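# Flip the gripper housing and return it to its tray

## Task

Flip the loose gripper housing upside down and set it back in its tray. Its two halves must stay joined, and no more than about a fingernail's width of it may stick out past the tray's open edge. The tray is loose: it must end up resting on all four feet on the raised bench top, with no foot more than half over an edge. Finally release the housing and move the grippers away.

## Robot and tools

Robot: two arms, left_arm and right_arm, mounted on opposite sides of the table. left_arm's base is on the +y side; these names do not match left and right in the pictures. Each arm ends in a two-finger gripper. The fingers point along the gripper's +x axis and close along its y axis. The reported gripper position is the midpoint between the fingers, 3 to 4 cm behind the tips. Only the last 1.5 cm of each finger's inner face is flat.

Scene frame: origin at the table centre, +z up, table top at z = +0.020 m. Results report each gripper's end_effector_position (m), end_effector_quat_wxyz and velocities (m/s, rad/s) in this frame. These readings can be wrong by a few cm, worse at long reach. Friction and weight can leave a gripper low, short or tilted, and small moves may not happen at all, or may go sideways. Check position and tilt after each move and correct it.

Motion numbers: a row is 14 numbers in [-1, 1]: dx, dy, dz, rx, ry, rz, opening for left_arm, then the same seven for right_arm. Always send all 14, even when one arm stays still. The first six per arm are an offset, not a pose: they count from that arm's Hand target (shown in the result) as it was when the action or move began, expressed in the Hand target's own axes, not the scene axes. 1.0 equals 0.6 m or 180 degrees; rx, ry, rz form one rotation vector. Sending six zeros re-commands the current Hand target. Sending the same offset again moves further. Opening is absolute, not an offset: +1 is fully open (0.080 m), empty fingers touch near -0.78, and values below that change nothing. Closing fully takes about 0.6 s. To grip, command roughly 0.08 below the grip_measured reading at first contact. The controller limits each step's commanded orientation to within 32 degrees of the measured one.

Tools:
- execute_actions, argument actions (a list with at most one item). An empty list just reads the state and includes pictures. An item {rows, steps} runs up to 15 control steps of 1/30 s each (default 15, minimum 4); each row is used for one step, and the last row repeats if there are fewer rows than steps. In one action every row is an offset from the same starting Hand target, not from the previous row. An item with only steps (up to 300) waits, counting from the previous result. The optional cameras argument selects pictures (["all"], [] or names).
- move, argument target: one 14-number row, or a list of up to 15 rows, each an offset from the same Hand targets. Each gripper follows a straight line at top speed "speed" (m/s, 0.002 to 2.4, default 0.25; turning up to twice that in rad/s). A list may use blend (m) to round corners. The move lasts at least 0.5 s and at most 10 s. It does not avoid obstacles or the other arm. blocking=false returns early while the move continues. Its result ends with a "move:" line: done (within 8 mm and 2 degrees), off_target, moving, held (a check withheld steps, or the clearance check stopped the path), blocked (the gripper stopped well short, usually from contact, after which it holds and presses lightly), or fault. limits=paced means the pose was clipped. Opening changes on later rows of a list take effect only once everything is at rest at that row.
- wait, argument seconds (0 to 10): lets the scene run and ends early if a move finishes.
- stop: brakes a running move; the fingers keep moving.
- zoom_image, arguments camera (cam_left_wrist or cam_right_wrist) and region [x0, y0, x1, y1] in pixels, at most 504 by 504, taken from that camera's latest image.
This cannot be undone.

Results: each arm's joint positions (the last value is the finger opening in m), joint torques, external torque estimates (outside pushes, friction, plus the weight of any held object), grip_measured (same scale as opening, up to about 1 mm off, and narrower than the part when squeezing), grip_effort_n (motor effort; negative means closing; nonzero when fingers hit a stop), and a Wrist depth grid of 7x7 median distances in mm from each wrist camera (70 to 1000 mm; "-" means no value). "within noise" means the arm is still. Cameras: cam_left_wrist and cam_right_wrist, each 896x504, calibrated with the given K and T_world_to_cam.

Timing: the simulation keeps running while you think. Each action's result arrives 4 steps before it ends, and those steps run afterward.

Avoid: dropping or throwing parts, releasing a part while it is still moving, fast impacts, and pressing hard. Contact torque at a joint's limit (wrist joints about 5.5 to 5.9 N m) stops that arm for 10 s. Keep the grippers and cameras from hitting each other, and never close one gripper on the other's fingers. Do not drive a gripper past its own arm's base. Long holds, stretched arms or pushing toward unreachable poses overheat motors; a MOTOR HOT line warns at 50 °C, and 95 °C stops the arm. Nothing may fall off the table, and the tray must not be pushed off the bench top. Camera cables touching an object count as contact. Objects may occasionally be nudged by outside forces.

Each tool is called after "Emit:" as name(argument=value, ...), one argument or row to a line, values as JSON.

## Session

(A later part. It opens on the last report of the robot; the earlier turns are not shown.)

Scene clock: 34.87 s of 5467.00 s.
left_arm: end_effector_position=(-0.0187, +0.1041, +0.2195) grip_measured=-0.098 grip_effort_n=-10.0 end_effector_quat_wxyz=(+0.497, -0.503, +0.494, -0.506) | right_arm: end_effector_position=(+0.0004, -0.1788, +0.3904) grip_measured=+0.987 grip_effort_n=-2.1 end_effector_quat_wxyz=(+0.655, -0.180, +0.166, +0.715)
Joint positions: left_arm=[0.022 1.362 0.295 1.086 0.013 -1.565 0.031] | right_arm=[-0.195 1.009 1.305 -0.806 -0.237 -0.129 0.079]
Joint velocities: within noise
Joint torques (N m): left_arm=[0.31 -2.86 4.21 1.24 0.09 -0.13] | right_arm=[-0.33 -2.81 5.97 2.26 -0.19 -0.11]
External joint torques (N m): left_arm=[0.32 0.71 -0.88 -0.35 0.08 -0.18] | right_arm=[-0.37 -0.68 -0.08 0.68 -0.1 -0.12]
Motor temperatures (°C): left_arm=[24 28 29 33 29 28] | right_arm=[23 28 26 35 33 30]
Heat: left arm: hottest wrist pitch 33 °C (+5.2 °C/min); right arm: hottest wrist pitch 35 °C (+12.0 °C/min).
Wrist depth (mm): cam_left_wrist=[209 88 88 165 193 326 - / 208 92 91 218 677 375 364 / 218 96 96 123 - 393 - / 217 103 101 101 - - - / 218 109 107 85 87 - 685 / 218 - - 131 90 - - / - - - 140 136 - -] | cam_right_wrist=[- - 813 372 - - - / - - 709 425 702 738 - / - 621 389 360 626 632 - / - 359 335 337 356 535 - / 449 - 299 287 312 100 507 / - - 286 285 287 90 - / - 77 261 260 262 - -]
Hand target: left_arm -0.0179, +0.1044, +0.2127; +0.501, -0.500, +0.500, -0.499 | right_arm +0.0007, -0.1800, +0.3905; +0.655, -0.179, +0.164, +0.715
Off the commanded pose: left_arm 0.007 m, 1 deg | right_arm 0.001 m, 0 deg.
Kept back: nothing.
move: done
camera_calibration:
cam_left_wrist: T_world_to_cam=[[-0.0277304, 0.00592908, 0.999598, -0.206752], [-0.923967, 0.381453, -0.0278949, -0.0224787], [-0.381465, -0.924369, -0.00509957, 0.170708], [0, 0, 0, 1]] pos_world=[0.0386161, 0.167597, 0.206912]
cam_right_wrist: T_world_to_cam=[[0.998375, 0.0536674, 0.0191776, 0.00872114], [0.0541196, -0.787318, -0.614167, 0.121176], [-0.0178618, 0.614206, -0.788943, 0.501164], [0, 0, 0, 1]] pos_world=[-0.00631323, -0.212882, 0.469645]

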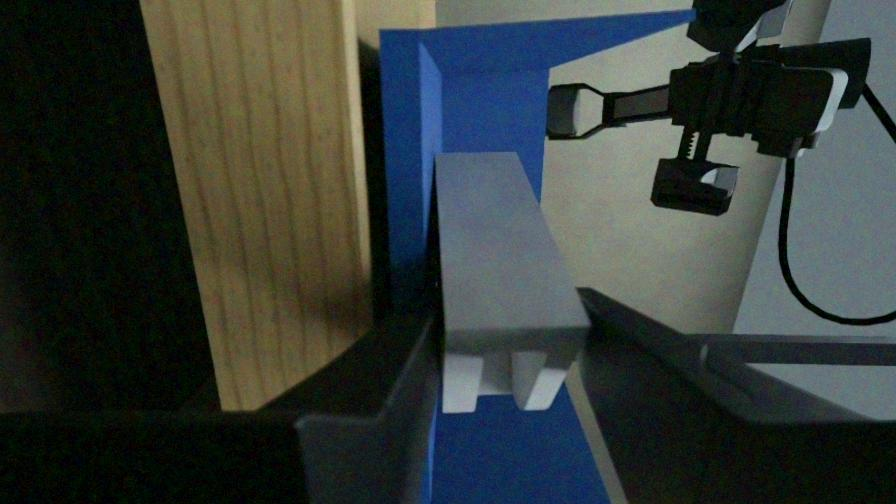

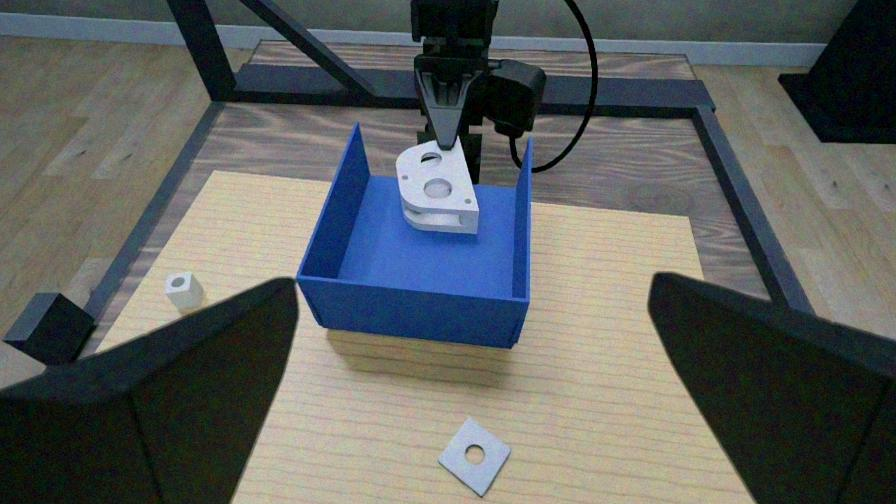

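Emit:
move(
  target=[-0.12,-0.002,0,0,0,0,-0.1,0,0,0,0,0,0,1],
  speed=0.08,
)

Emit:
move(
  target=[0,-0.008,0.005,0,0,0,-0.68,0,0,0,0,0,0,1],
  speed=0.08,
)

Scene clock: 36.37 s of 5467.00 s.
left_arm: end_effector_position=(-0.0186, +0.1748, +0.2156) grip_measured=-0.098 grip_effort_n=-10.0 end_effector_quat_wxyz=(+0.502, -0.498, +0.499, -0.501) end_effector_velocity=(+0.000, +0.002, -0.003) end_effector_angular_velocity=(+0.017, -0.022, +0.005) | right_arm: end_effector_position=(+0.0004, -0.1788, +0.3904) grip_measured=+0.987 grip_effort_n=-1.6 end_effector_quat_wxyz=(+0.655, -0.180, +0.166, +0.715)
Joint positions: left_arm=[0.03 0.856 0.092 0.762 0.021 -1.565 0.031] | right_arm=[-0.195 1.009 1.305 -0.806 -0.237 -0.129 0.079]
Joint velocities: left_arm=[-0.002 -0.022 -0.002 -0.037 -0.007 0.022 0] | right_arm=[within noise]
Joint torques (N m): left_arm=[0.37 -2.46 5.02 1.77 0.1 -0.12] | right_arm=[-0.32 -2.8 5.97 2.26 -0.2 -0.11]
External joint torques (N m): left_arm=[0.37 -1.2 -1.02 0.17 0.1 -0.17] | right_arm=[-0.35 -0.76 0.01 0.69 -0.12 -0.12]
Motor temperatures (°C): left_arm=[24 28 29 33 29 28] | right_arm=[23 28 26 36 33 30]
Heat: left arm: hottest wrist pitch 33 °C (+4.9 °C/min); right arm: hottest wrist pitch 36 °C (+13.2 °C/min).
Wrist depth (mm): cam_left_wrist=[210 291 152 210 - 414 - / 210 290 160 188 756 432 - / 210 291 170 167 - - - / 210 293 179 174 - - - / 210 293 387 194 100 - - / 211 259 - - 81 - - / - - - - - - -] | cam_right_wrist=[- - 814 459 - - - / - - 714 679 697 737 - / - 616 387 364 637 628 - / - 359 335 339 354 540 - / 449 - 300 287 310 100 508 / - - 285 285 286 90 - / - 77 260 260 261 - -]
Hand target: left_arm -0.0181, +0.1764, +0.2141; +0.501, -0.500, +0.501, -0.499 | right_arm +0.0007, -0.1800, +0.3905; +0.655, -0.179, +0.164, +0.715
Off the commanded pose: left_arm 0.002 m, 0 deg | right_arm 0.001 m, 0 deg.
Kept back: nothing.
move: done
camera_calibration:
cam_left_wrist: T_world_to_cam=[[-0.0270812, -0.0146275, 0.999526, -0.199578], [-0.92386, 0.382238, -0.0194372, -0.0514243], [-0.381772, -0.923948, -0.0238653, 0.240016], [0, 0, 0, 1]] pos_world=[0.0387177, 0.238499, 0.204212]
cam_right_wrist: T_world_to_cam=[[0.998375, 0.0536674, 0.0191776, 0.00872114], [0.0541196, -0.787318, -0.614167, 0.121176], [-0.0178618, 0.614206, -0.788943, 0.501164], [0, 0, 0, 1]] pos_world=[-0.00631323, -0.212882, 0.469645]

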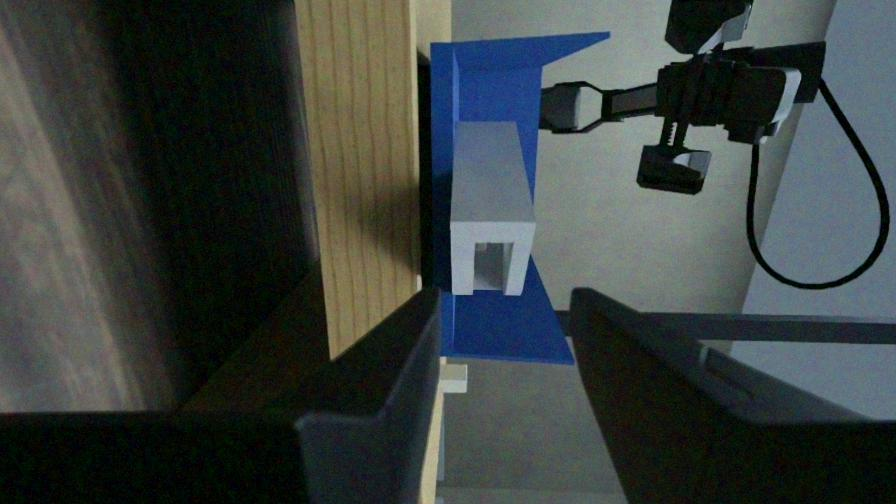

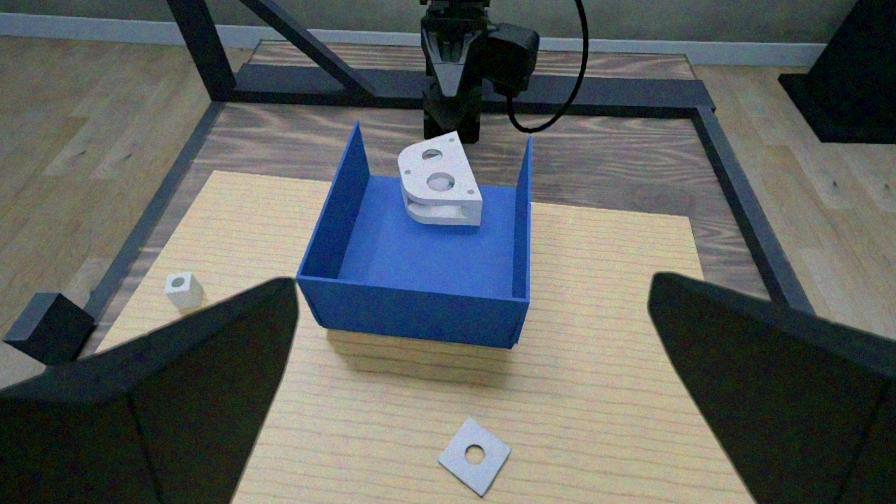

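Scene clock: 37.07 s of 5467.00 s.
left_arm: end_effector_position=(-0.0156, +0.1770, +0.2131) grip_measured=-0.678 grip_effort_n=-11.9 end_effector_quat_wxyz=(+0.506, -0.494, +0.503, -0.497) | right_arm: end_effector_position=(+0.0004, -0.1788, +0.3904) grip_measured=+0.987 grip_effort_n=-2.1 end_effector_quat_wxyz=(+0.655, -0.180, +0.166, +0.715)
Joint positions: left_arm=[0.052 0.828 0.092 0.718 0.043 -1.565 0.005] | right_arm=[-0.195 1.009 1.305 -0.806 -0.237 -0.129 0.079]
Joint velocities: within noise
Joint torques (N m): left_arm=[0.32 -2.38 7.32 1.79 0.09 -0.11] | right_arm=[-0.34 -2.8 5.98 2.26 -0.2 -0.11]
External joint torques (N m): left_arm=[0.31 -1.22 1.23 0.2 0.1 -0.16] | right_arm=[-0.35 -0.73 -0.02 0.69 -0.12 -0.11]
Motor temperatures (°C): left_arm=[24 28 29 33 29 28] | right_arm=[23 28 26 36 33 30]
Heat: left arm: hottest wrist pitch 33 °C (+4.9 °C/min); right arm: hottest wrist pitch 36 °C (+12.9 °C/min).
Wrist depth (mm): cam_left_wrist=[203 281 157 187 - 397 - / 204 281 164 164 733 432 - / 204 281 174 170 - - - / 206 283 379 178 - - - / 206 285 369 96 - - - / 206 283 - - - - - / - - - - - - -] | cam_right_wrist=[- - 819 457 - - - / - - 704 532 711 746 - / - 626 389 363 637 637 - / - 359 336 338 354 539 - / 455 - 301 288 310 101 509 / - - 285 285 286 89 - / - 77 260 261 262 - -]
Hand target: left_arm -0.0150, +0.1764, +0.2189; +0.501, -0.500, +0.500, -0.499 | right_arm +0.0007, -0.1800, +0.3905; +0.655, -0.179, +0.164, +0.715
Off the commanded pose: left_arm 0.006 m, 1 deg | right_arm 0.001 m, 0 deg.
Kept back: nothing.
move: done
camera_calibration:
cam_left_wrist: T_world_to_cam=[[-0.0263553, -0.0314341, 0.999158, -0.19395], [-0.924014, 0.38216, -0.0123503, -0.0510123], [-0.38145, -0.923562, -0.0391175, 0.246332], [0, 0, 0, 1]] pos_world=[0.0417158, 0.240901, 0.202793]
cam_right_wrist: T_world_to_cam=[[0.998375, 0.0536674, 0.0191776, 0.00872114], [0.0541196, -0.787318, -0.614167, 0.121176], [-0.0178618, 0.614206, -0.788943, 0.501164], [0, 0, 0, 1]] pos_world=[-0.00631323, -0.212882, 0.469645]

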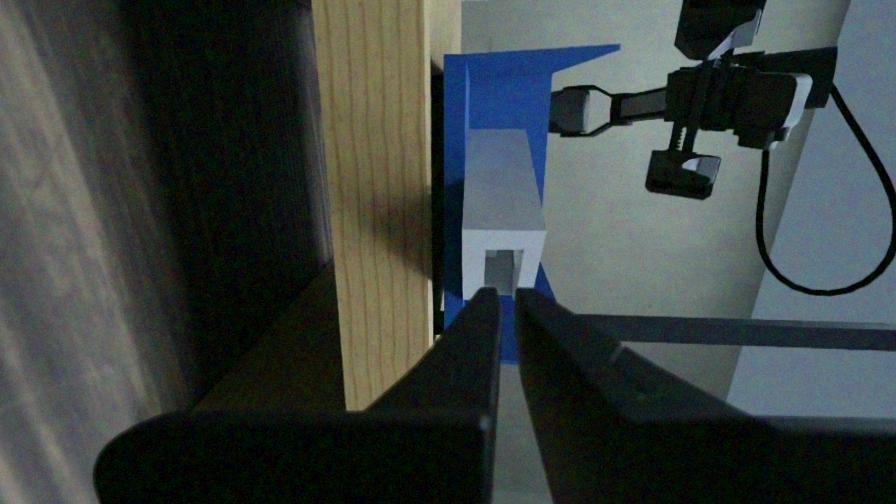

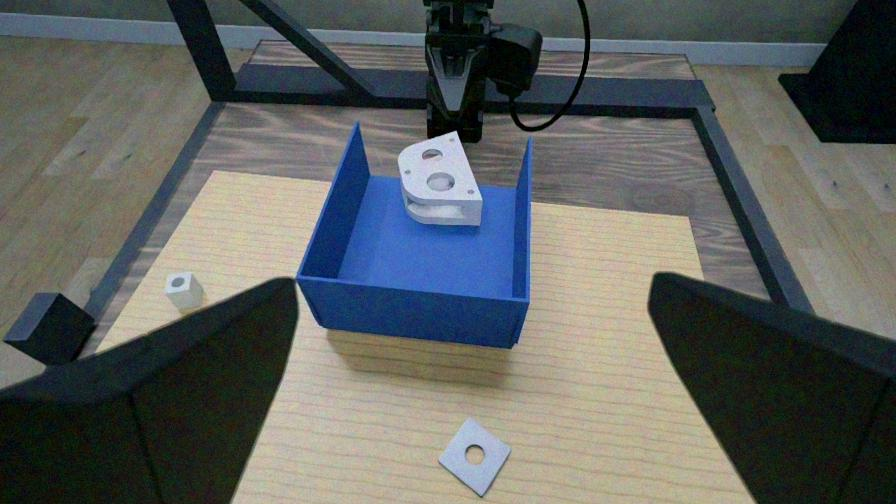

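Emit:
move(
  target=[0.082,-0.005,-0.003,0,0,0,-0.68,0,0,0,0,0,0,1],
  speed=0.06,
)

Emit:
move(
  target=[0.025,0,0,0,0,0,-0.68,0,0,0,0,0,0,1],
  speed=0.05,
)

Scene clock: 38.70 s of 5467.00 s.
left_arm: end_effector_position=(-0.0163, +0.1303, +0.2155) grip_measured=-0.678 grip_effort_n=-12.3 end_effector_quat_wxyz=(+0.506, -0.494, +0.503, -0.496) | right_arm: end_effector_position=(+0.0004, -0.1788, +0.3904) grip_measured=+0.987 grip_effort_n=-2.6 end_effector_quat_wxyz=(+0.655, -0.180, +0.166, +0.715)
Joint positions: left_arm=[0.036 1.189 0.221 0.948 0.027 -1.565 0.004] | right_arm=[-0.195 1.009 1.305 -0.806 -0.237 -0.129 0.079]
Joint velocities: within noise
Joint torques (N m): left_arm=[-0.18 -2.71 7.33 2.19 -0.1 -0.11] | right_arm=[-0.34 -2.81 5.97 2.26 -0.19 -0.12]
External joint torques (N m): left_arm=[-0.18 0.01 1.92 0.6 -0.1 -0.16] | right_arm=[-0.34 -0.69 -0.05 0.68 -0.12 -0.12]
Motor temperatures (°C): left_arm=[24 28 30 34 29 28] | right_arm=[23 28 27 36 33 30]
Heat: left arm: hottest wrist pitch 34 °C (+6.2 °C/min); right arm: hottest wrist pitch 36 °C (+12.4 °C/min).
Wrist depth (mm): cam_left_wrist=[205 265 114 157 - 358 - / 206 265 119 225 671 396 378 / 206 265 124 129 - 431 - / 206 284 132 129 - - - / 207 285 138 107 - - - / 208 287 - - - - - / - - - - - - -] | cam_right_wrist=[- - 813 425 - - - / - - 707 448 701 746 - / - 623 390 364 623 629 - / - 359 336 337 356 540 - / 451 - 301 288 310 101 515 / - - 285 285 286 90 - / - 77 260 260 262 - -]
Hand target: left_arm -0.0168, +0.1272, +0.2218; +0.501, -0.500, +0.500, -0.499 | right_arm +0.0007, -0.1800, +0.3905; +0.655, -0.179, +0.164, +0.715
Off the commanded pose: left_arm 0.007 m, 1 deg | right_arm 0.001 m, 0 deg.
Kept back: nothing.
move: done
camera_calibration:
cam_left_wrist: T_world_to_cam=[[-0.0265457, -0.0329922, 0.999103, -0.197624], [-0.924293, 0.381496, -0.0119604, -0.033818], [-0.380759, -0.923782, -0.0406215, 0.20332], [0, 0, 0, 1]] pos_world=[0.0409121, 0.194204, 0.205302]
cam_right_wrist: T_world_to_cam=[[0.998375, 0.0536674, 0.0191776, 0.00872114], [0.0541196, -0.787318, -0.614167, 0.121176], [-0.0178618, 0.614206, -0.788943, 0.501164], [0, 0, 0, 1]] pos_world=[-0.00631323, -0.212882, 0.469645]

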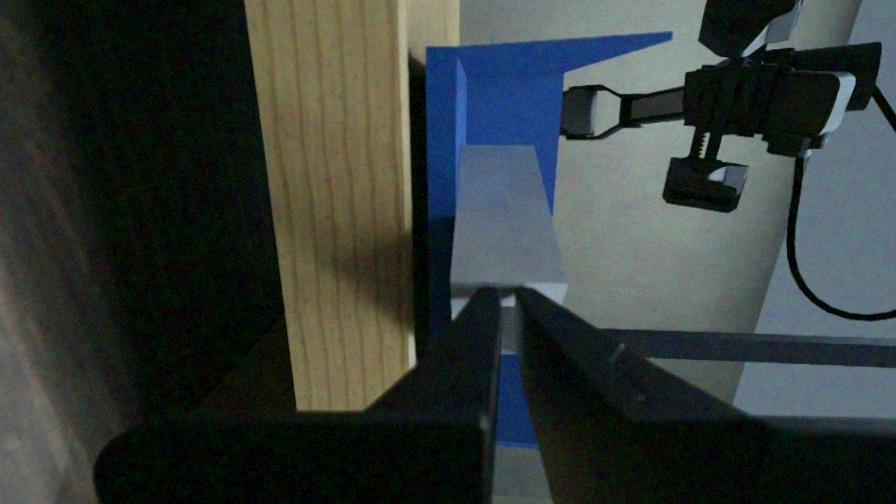

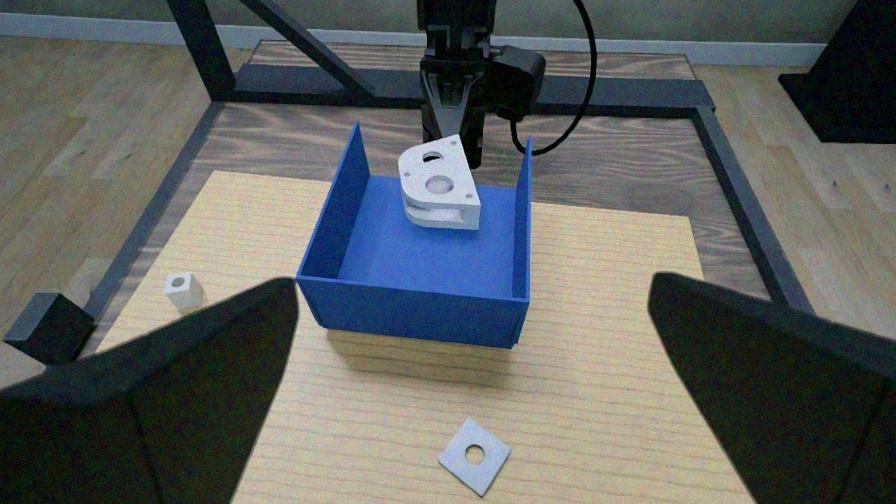

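Scene clock: 39.43 s of 5467.00 s.
left_arm: end_effector_position=(-0.0161, +0.1154, +0.2158) grip_measured=-0.678 grip_effort_n=-11.9 end_effector_quat_wxyz=(+0.506, -0.494, +0.503, -0.496) | right_arm: end_effector_position=(+0.0004, -0.1788, +0.3904) grip_measured=+0.987 grip_effort_n=-1.2 end_effector_quat_wxyz=(+0.655, -0.180, +0.166, +0.715)
Joint positions: left_arm=[0.035 1.277 0.269 0.989 0.025 -1.565 0.004] | right_arm=[-0.195 1.009 1.305 -0.806 -0.237 -0.129 0.079]
Joint velocities: within noise
Joint torques (N m): left_arm=[-0.2 -2.99 7.17 2.19 -0.1 -0.11] | right_arm=[-0.34 -2.81 5.97 2.26 -0.2 -0.11]
External joint torques (N m): left_arm=[-0.2 0.18 1.84 0.59 -0.1 -0.16] | right_arm=[-0.35 -0.71 -0.04 0.68 -0.12 -0.11]
Motor temperatures (°C): left_arm=[24 28 30 34 29 28] | right_arm=[23 28 27 36 33 30]
Heat: left arm: hottest wrist pitch 34 °C (+6.1 °C/min); right arm: hottest wrist pitch 36 °C (+12.2 °C/min).
Wrist depth (mm): cam_left_wrist=[205 237 99 169 - 334 392 / 206 250 104 225 672 390 356 / 206 251 109 111 - 401 - / 206 266 116 115 - - - / 207 270 122 119 - - - / 207 286 - - - - - / - - - - - - -] | cam_right_wrist=[- - 812 426 - - - / - - 706 409 701 745 - / - 621 390 365 629 635 - / - 359 337 335 355 539 - / 453 - 301 288 311 100 511 / - - 283 285 288 90 - / - 77 261 261 262 - -]
Hand target: left_arm -0.0167, +0.1122, +0.2217; +0.501, -0.500, +0.500, -0.499 | right_arm +0.0007, -0.1800, +0.3905; +0.655, -0.179, +0.164, +0.715
Off the commanded pose: left_arm 0.007 m, 1 deg | right_arm 0.001 m, 0 deg.
Kept back: nothing.
move: done
camera_calibration:
cam_left_wrist: T_world_to_cam=[[-0.0265999, -0.0326521, 0.999113, -0.198469], [-0.924445, 0.381122, -0.0121565, -0.0278342], [-0.380387, -0.923948, -0.0403229, 0.189598], [0, 0, 0, 1]] pos_world=[0.0411101, 0.179306, 0.2056]
cam_right_wrist: T_world_to_cam=[[0.998375, 0.0536674, 0.0191776, 0.00872114], [0.0541196, -0.787318, -0.614167, 0.121176], [-0.0178618, 0.614206, -0.788943, 0.501164], [0, 0, 0, 1]] pos_world=[-0.00631323, -0.212882, 0.469645]

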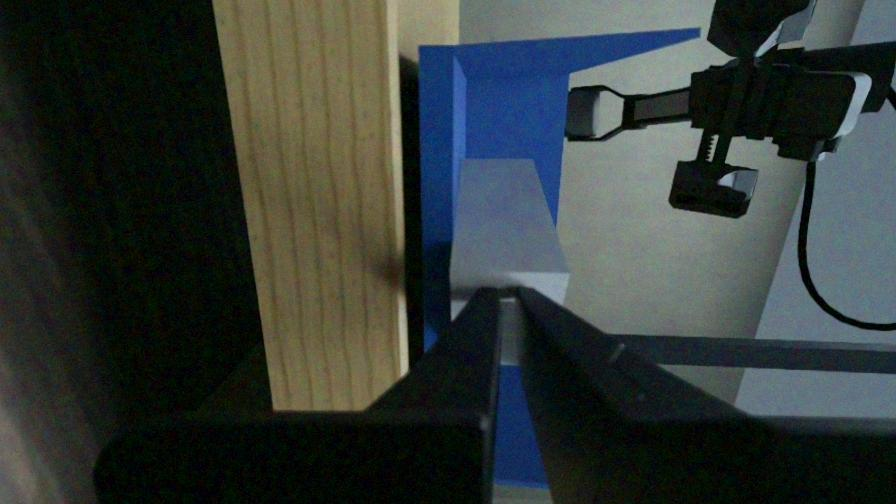

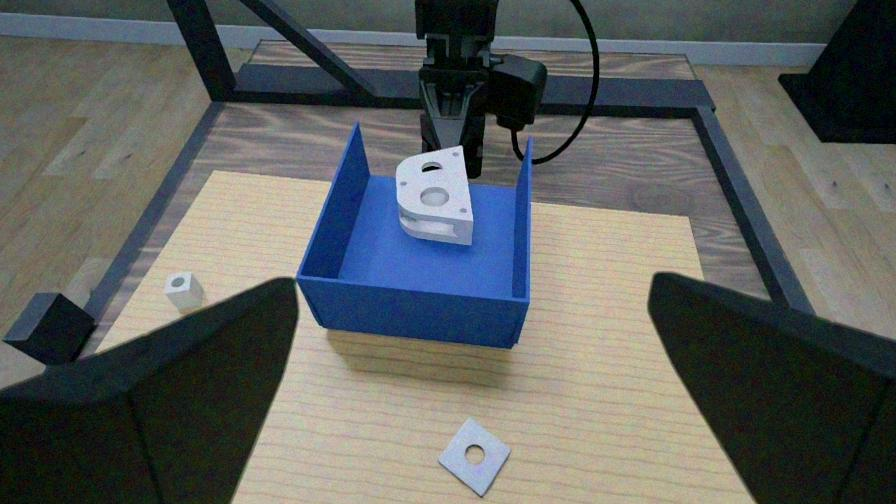

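Emit:
move(
  target=[0.024,0,0,0,0,0,-0.68,0,0,0,0,0,0,1],
  speed=0.05,
)

Scene clock: 40.40 s of 5467.00 s.
left_arm: end_effector_position=(-0.0161, +0.1010, +0.2162) grip_measured=-0.678 grip_effort_n=-11.9 end_effector_quat_wxyz=(+0.506, -0.494, +0.503, -0.496) | right_arm: end_effector_position=(+0.0004, -0.1788, +0.3904) grip_measured=+0.987 grip_effort_n=-2.6 end_effector_quat_wxyz=(+0.655, -0.180, +0.166, +0.715)
Joint positions: left_arm=[0.033 1.352 0.317 1.016 0.023 -1.565 0.004] | right_arm=[-0.195 1.009 1.305 -0.806 -0.237 -0.129 0.079]
Joint velocities: within noise
Joint torques (N m): left_arm=[-0.19 -3.4 7.01 2.2 -0.09 -0.11] | right_arm=[-0.34 -2.79 5.96 2.26 -0.2 -0.12]
External joint torques (N m): left_arm=[-0.18 0.25 1.77 0.59 -0.1 -0.16] | right_arm=[-0.33 -0.66 -0.08 0.67 -0.12 -0.12]
Motor temperatures (°C): left_arm=[24 28 30 34 29 28] | right_arm=[23 28 27 36 33 30]
Heat: left arm: hottest wrist pitch 34 °C (+5.9 °C/min); right arm: hottest wrist pitch 36 °C (+11.9 °C/min).
Wrist depth (mm): cam_left_wrist=[204 88 86 122 - 326 377 / 205 92 90 195 662 385 343 / 205 97 95 149 - 391 - / 206 238 100 102 - - - / 207 240 106 87 - - - / 207 255 112 - - - - / - - - - - - -] | cam_right_wrist=[- - 818 422 - - - / - - 705 389 700 743 - / - 621 387 372 636 629 - / - 359 335 330 354 543 - / 449 - 300 288 309 100 511 / - - 285 285 288 90 - / - 77 261 261 262 - -]
Hand target: left_arm -0.0167, +0.0978, +0.2217; +0.501, -0.500, +0.500, -0.499 | right_arm +0.0007, -0.1800, +0.3905; +0.655, -0.179, +0.164, +0.715
Off the commanded pose: left_arm 0.006 m, 1 deg | right_arm 0.001 m, 0 deg.
Kept back: nothing.
move: done
camera_calibration:
cam_left_wrist: T_world_to_cam=[[-0.0266039, -0.0318888, 0.999137, -0.199363], [-0.924455, 0.381087, -0.0124524, -0.0223136], [-0.380361, -0.923989, -0.0396181, 0.176258], [0, 0, 0, 1]] pos_world=[0.0411099, 0.165006, 0.205896]
cam_right_wrist: T_world_to_cam=[[0.998375, 0.0536674, 0.0191776, 0.00872114], [0.0541196, -0.787318, -0.614167, 0.121176], [-0.0178618, 0.614206, -0.788943, 0.501164], [0, 0, 0, 1]] pos_world=[-0.00631323, -0.212882, 0.469645]

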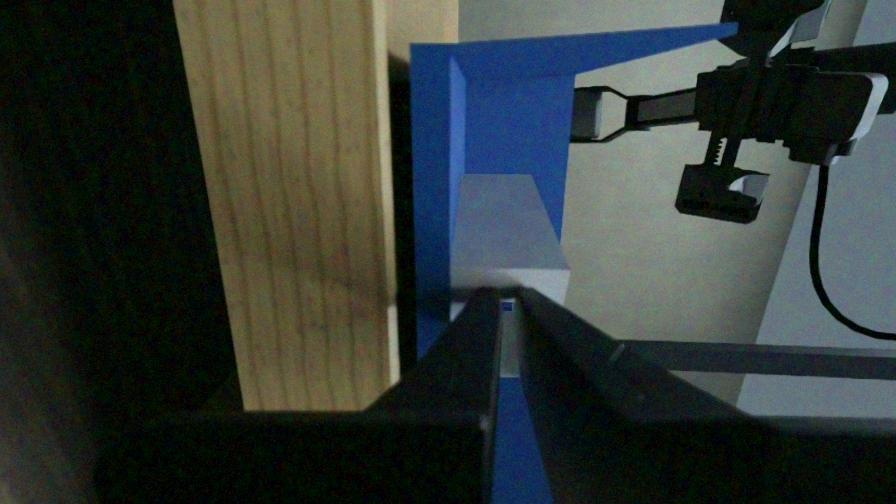

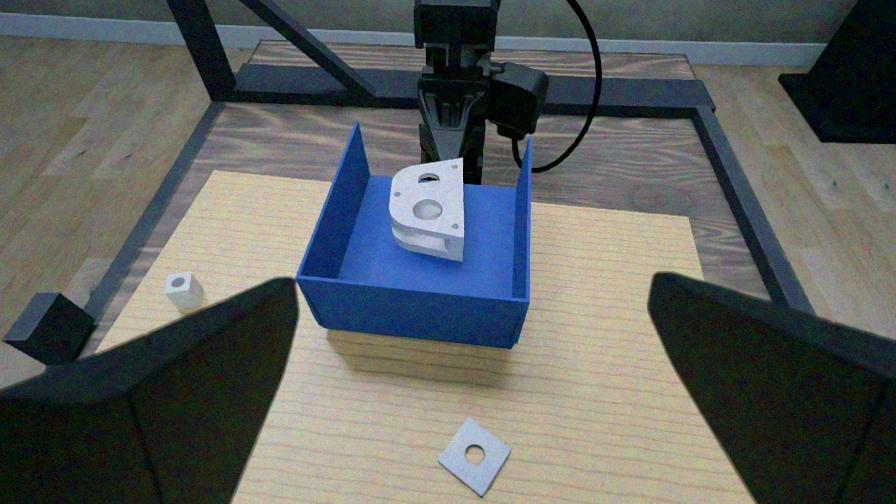

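Emit:
move(
  target=[0.010,0,0,0,0,0,-0.68,0,0,0,0,0,0,1],
  speed=0.05,
)

Emit:
move(
  target=[
    [-0.08,0,0,0,0,0,-0.68,0,0,0,0,0,0,1],
    [-0.14,-0.12,0,0,0,0,-0.68,0,0,0,0,0,0,1],
  ],
  blend=0.015,
  speed=0.15,
)

Scene clock: 41.33 s of 5467.00 s.
left_arm: end_effector_position=(-0.0161, +0.0951, +0.2163) grip_measured=-0.678 grip_effort_n=-11.4 end_effector_quat_wxyz=(+0.506, -0.495, +0.503, -0.496) | right_arm: end_effector_position=(+0.0004, -0.1788, +0.3904) grip_measured=+0.987 grip_effort_n=-2.1 end_effector_quat_wxyz=(+0.655, -0.180, +0.166, +0.715)
Joint positions: left_arm=[0.033 1.381 0.337 1.025 0.022 -1.565 0.004] | right_arm=[-0.195 1.009 1.305 -0.806 -0.237 -0.129 0.079]
Joint velocities: within noise
Joint torques (N m): left_arm=[-0.17 -3.67 6.96 2.19 -0.1 -0.12] | right_arm=[-0.34 -2.81 5.97 2.26 -0.2 -0.11]
External joint torques (N m): left_arm=[-0.18 0.03 1.9 0.63 -0.09 -0.17] | right_arm=[-0.31 -0.69 -0.07 0.67 -0.13 -0.12]
Motor temperatures (°C): left_arm=[24 28 30 34 29 28] | right_arm=[23 28 27 36 33 30]
Heat: left arm: hottest wrist pitch 34 °C (+5.8 °C/min); right arm: hottest wrist pitch 36 °C (+11.6 °C/min).
Wrist depth (mm): cam_left_wrist=[196 82 80 168 - 392 376 / 205 86 85 204 644 453 336 / 205 90 89 142 - 393 - / 207 96 94 100 - - - / 206 103 99 96 - - - / 208 241 104 - - - - / - - - - - - -] | cam_right_wrist=[- - 822 423 - - - / - - 711 397 704 745 - / - 617 389 373 612 631 - / - 359 336 328 354 543 - / 448 - 301 288 310 101 514 / - - 285 286 287 90 - / - 77 260 261 261 - -]
Hand target: left_arm -0.0168, +0.0918, +0.2217; +0.501, -0.500, +0.500, -0.499 | right_arm +0.0007, -0.1800, +0.3905; +0.655, -0.179, +0.164, +0.715
Off the commanded pose: left_arm 0.006 m, 1 deg | right_arm 0.001 m, 0 deg.
Kept back: nothing.
move: done
camera_calibration:
cam_left_wrist: T_world_to_cam=[[-0.0266719, -0.0315351, 0.999147, -0.199808], [-0.924452, 0.38109, -0.0126499, -0.0199844], [-0.380366, -0.924, -0.039317, 0.170662], [0, 0, 0, 1]] pos_world=[0.04111, 0.159006, 0.206095]
cam_right_wrist: T_world_to_cam=[[0.998375, 0.0536674, 0.0191776, 0.00872114], [0.0541196, -0.787318, -0.614167, 0.121176], [-0.0178618, 0.614206, -0.788943, 0.501164], [0, 0, 0, 1]] pos_world=[-0.00631323, -0.212882, 0.469645]

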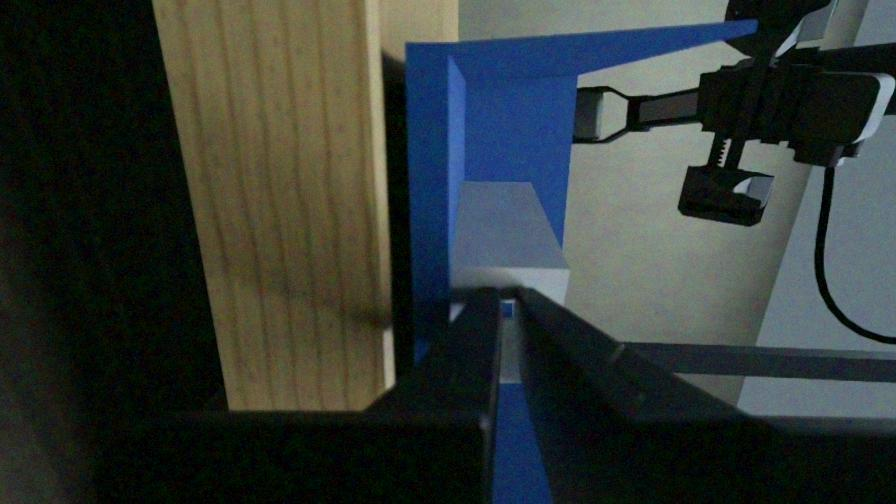

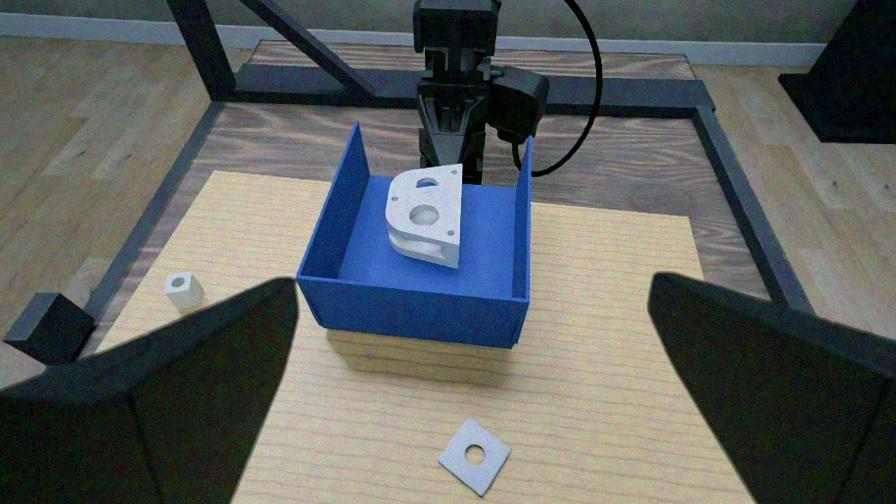

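Scene clock: 42.67 s of 5467.00 s.
left_arm: end_effector_position=(-0.0174, +0.1750, +0.2840) grip_measured=-0.678 grip_effort_n=-11.9 end_effector_quat_wxyz=(+0.507, -0.492, +0.505, -0.495) | right_arm: end_effector_position=(+0.0004, -0.1788, +0.3904) grip_measured=+0.987 grip_effort_n=-1.6 end_effector_quat_wxyz=(+0.655, -0.180, +0.166, +0.715)
Joint positions: left_arm=[0.039 0.674 0.364 0.284 0.03 -1.565 0.004] | right_arm=[-0.195 1.009 1.305 -0.806 -0.237 -0.129 0.079]
Joint velocities: within noise
Joint torques (N m): left_arm=[0.34 -2.23 9.04 1.75 0.1 -0.11] | right_arm=[-0.34 -2.79 5.97 2.26 -0.2 -0.11]
External joint torques (N m): left_arm=[0.34 -1.27 2.39 0.16 0.1 -0.16] | right_arm=[-0.34 -0.61 -0.1 0.68 -0.12 -0.11]
Motor temperatures (°C): left_arm=[24 28 30 34 29 28] | right_arm=[23 28 27 36 33 30]
Heat: left arm: hottest wrist pitch 34 °C (+5.6 °C/min); right arm: hottest wrist pitch 36 °C (+11.2 °C/min).
Wrist depth (mm): cam_left_wrist=[260 157 217 - - 504 - / 270 164 209 674 733 420 - / 271 173 188 - - - - / 285 182 195 - - - - / 273 194 204 237 - - - / 281 206 - - - - - / - - - - - - -] | cam_right_wrist=[- - 823 465 - - - / - - 706 704 697 737 - / - 624 390 374 629 625 - / - 359 335 327 354 537 - / 454 - 302 287 310 101 509 / - - 284 286 287 90 - / - 77 261 260 262 - -]
Hand target: left_arm -0.0168, +0.1756, +0.2940; +0.501, -0.500, +0.500, -0.499 | right_arm +0.0007, -0.1800, +0.3905; +0.655, -0.179, +0.164, +0.715
Off the commanded pose: left_arm 0.010 m, 1 deg | right_arm 0.001 m, 0 deg.
Kept back: nothing.
move: off_target (left_arm)
camera_calibration:
cam_left_wrist: T_world_to_cam=[[-0.0263291, -0.0390385, 0.998891, -0.263549], [-0.923846, 0.38265, -0.00939637, -0.05196], [-0.381859, -0.923068, -0.0461404, 0.248417], [0, 0, 0, 1]] pos_world=[0.039918, 0.238899, 0.274231]
cam_right_wrist: T_world_to_cam=[[0.998375, 0.0536674, 0.0191776, 0.00872114], [0.0541196, -0.787318, -0.614167, 0.121176], [-0.0178618, 0.614206, -0.788943, 0.501164], [0, 0, 0, 1]] pos_world=[-0.00631323, -0.212882, 0.469645]

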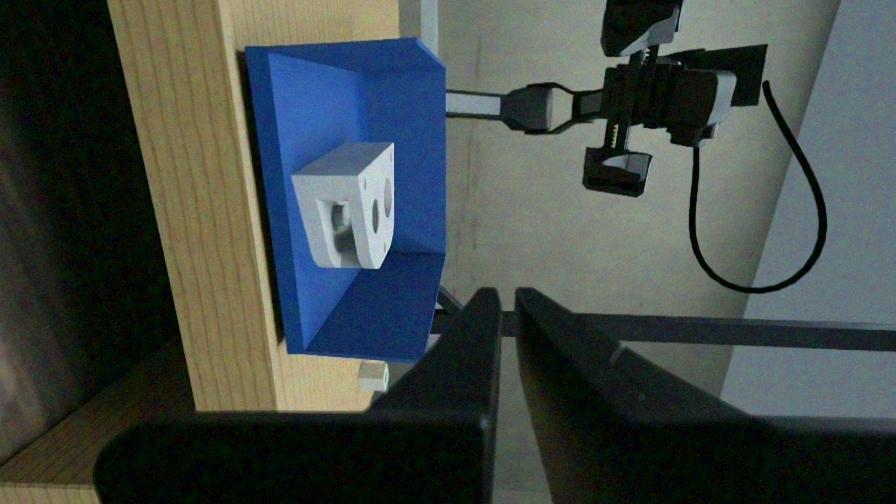

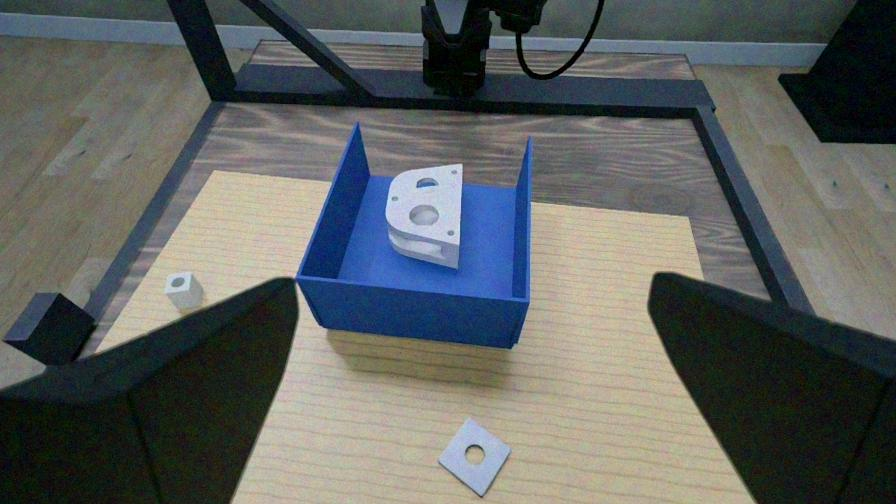

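Emit:
zoom_image(
  camera="cam_right_wrist",
  region=[300, 120, 540, 360],
)

Emit:
zoom_image(
  camera="cam_left_wrist",
  region=[220, 100, 480, 360],
)

Scaled by 2.100.

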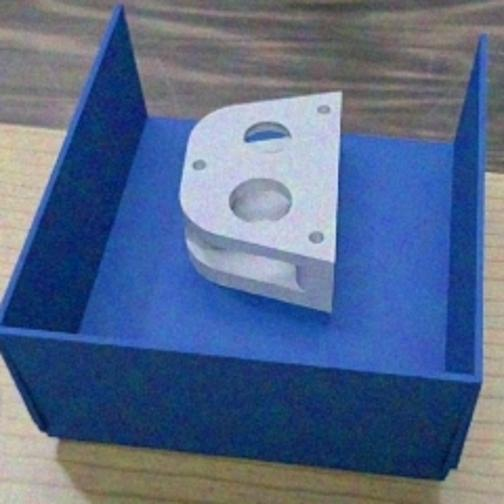

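Scaled by 1.938.

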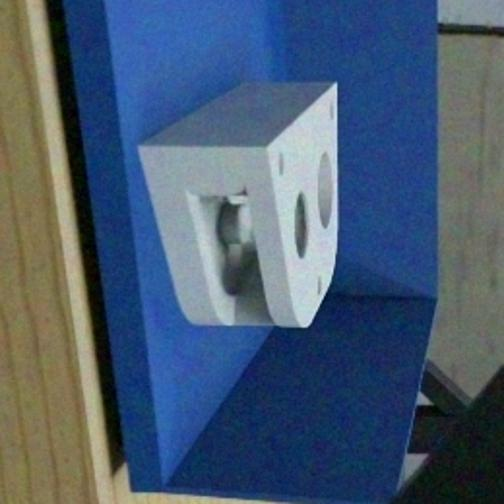

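Emit:
finished_scene(
  scene=2,
)

The scene is finished: the task was done.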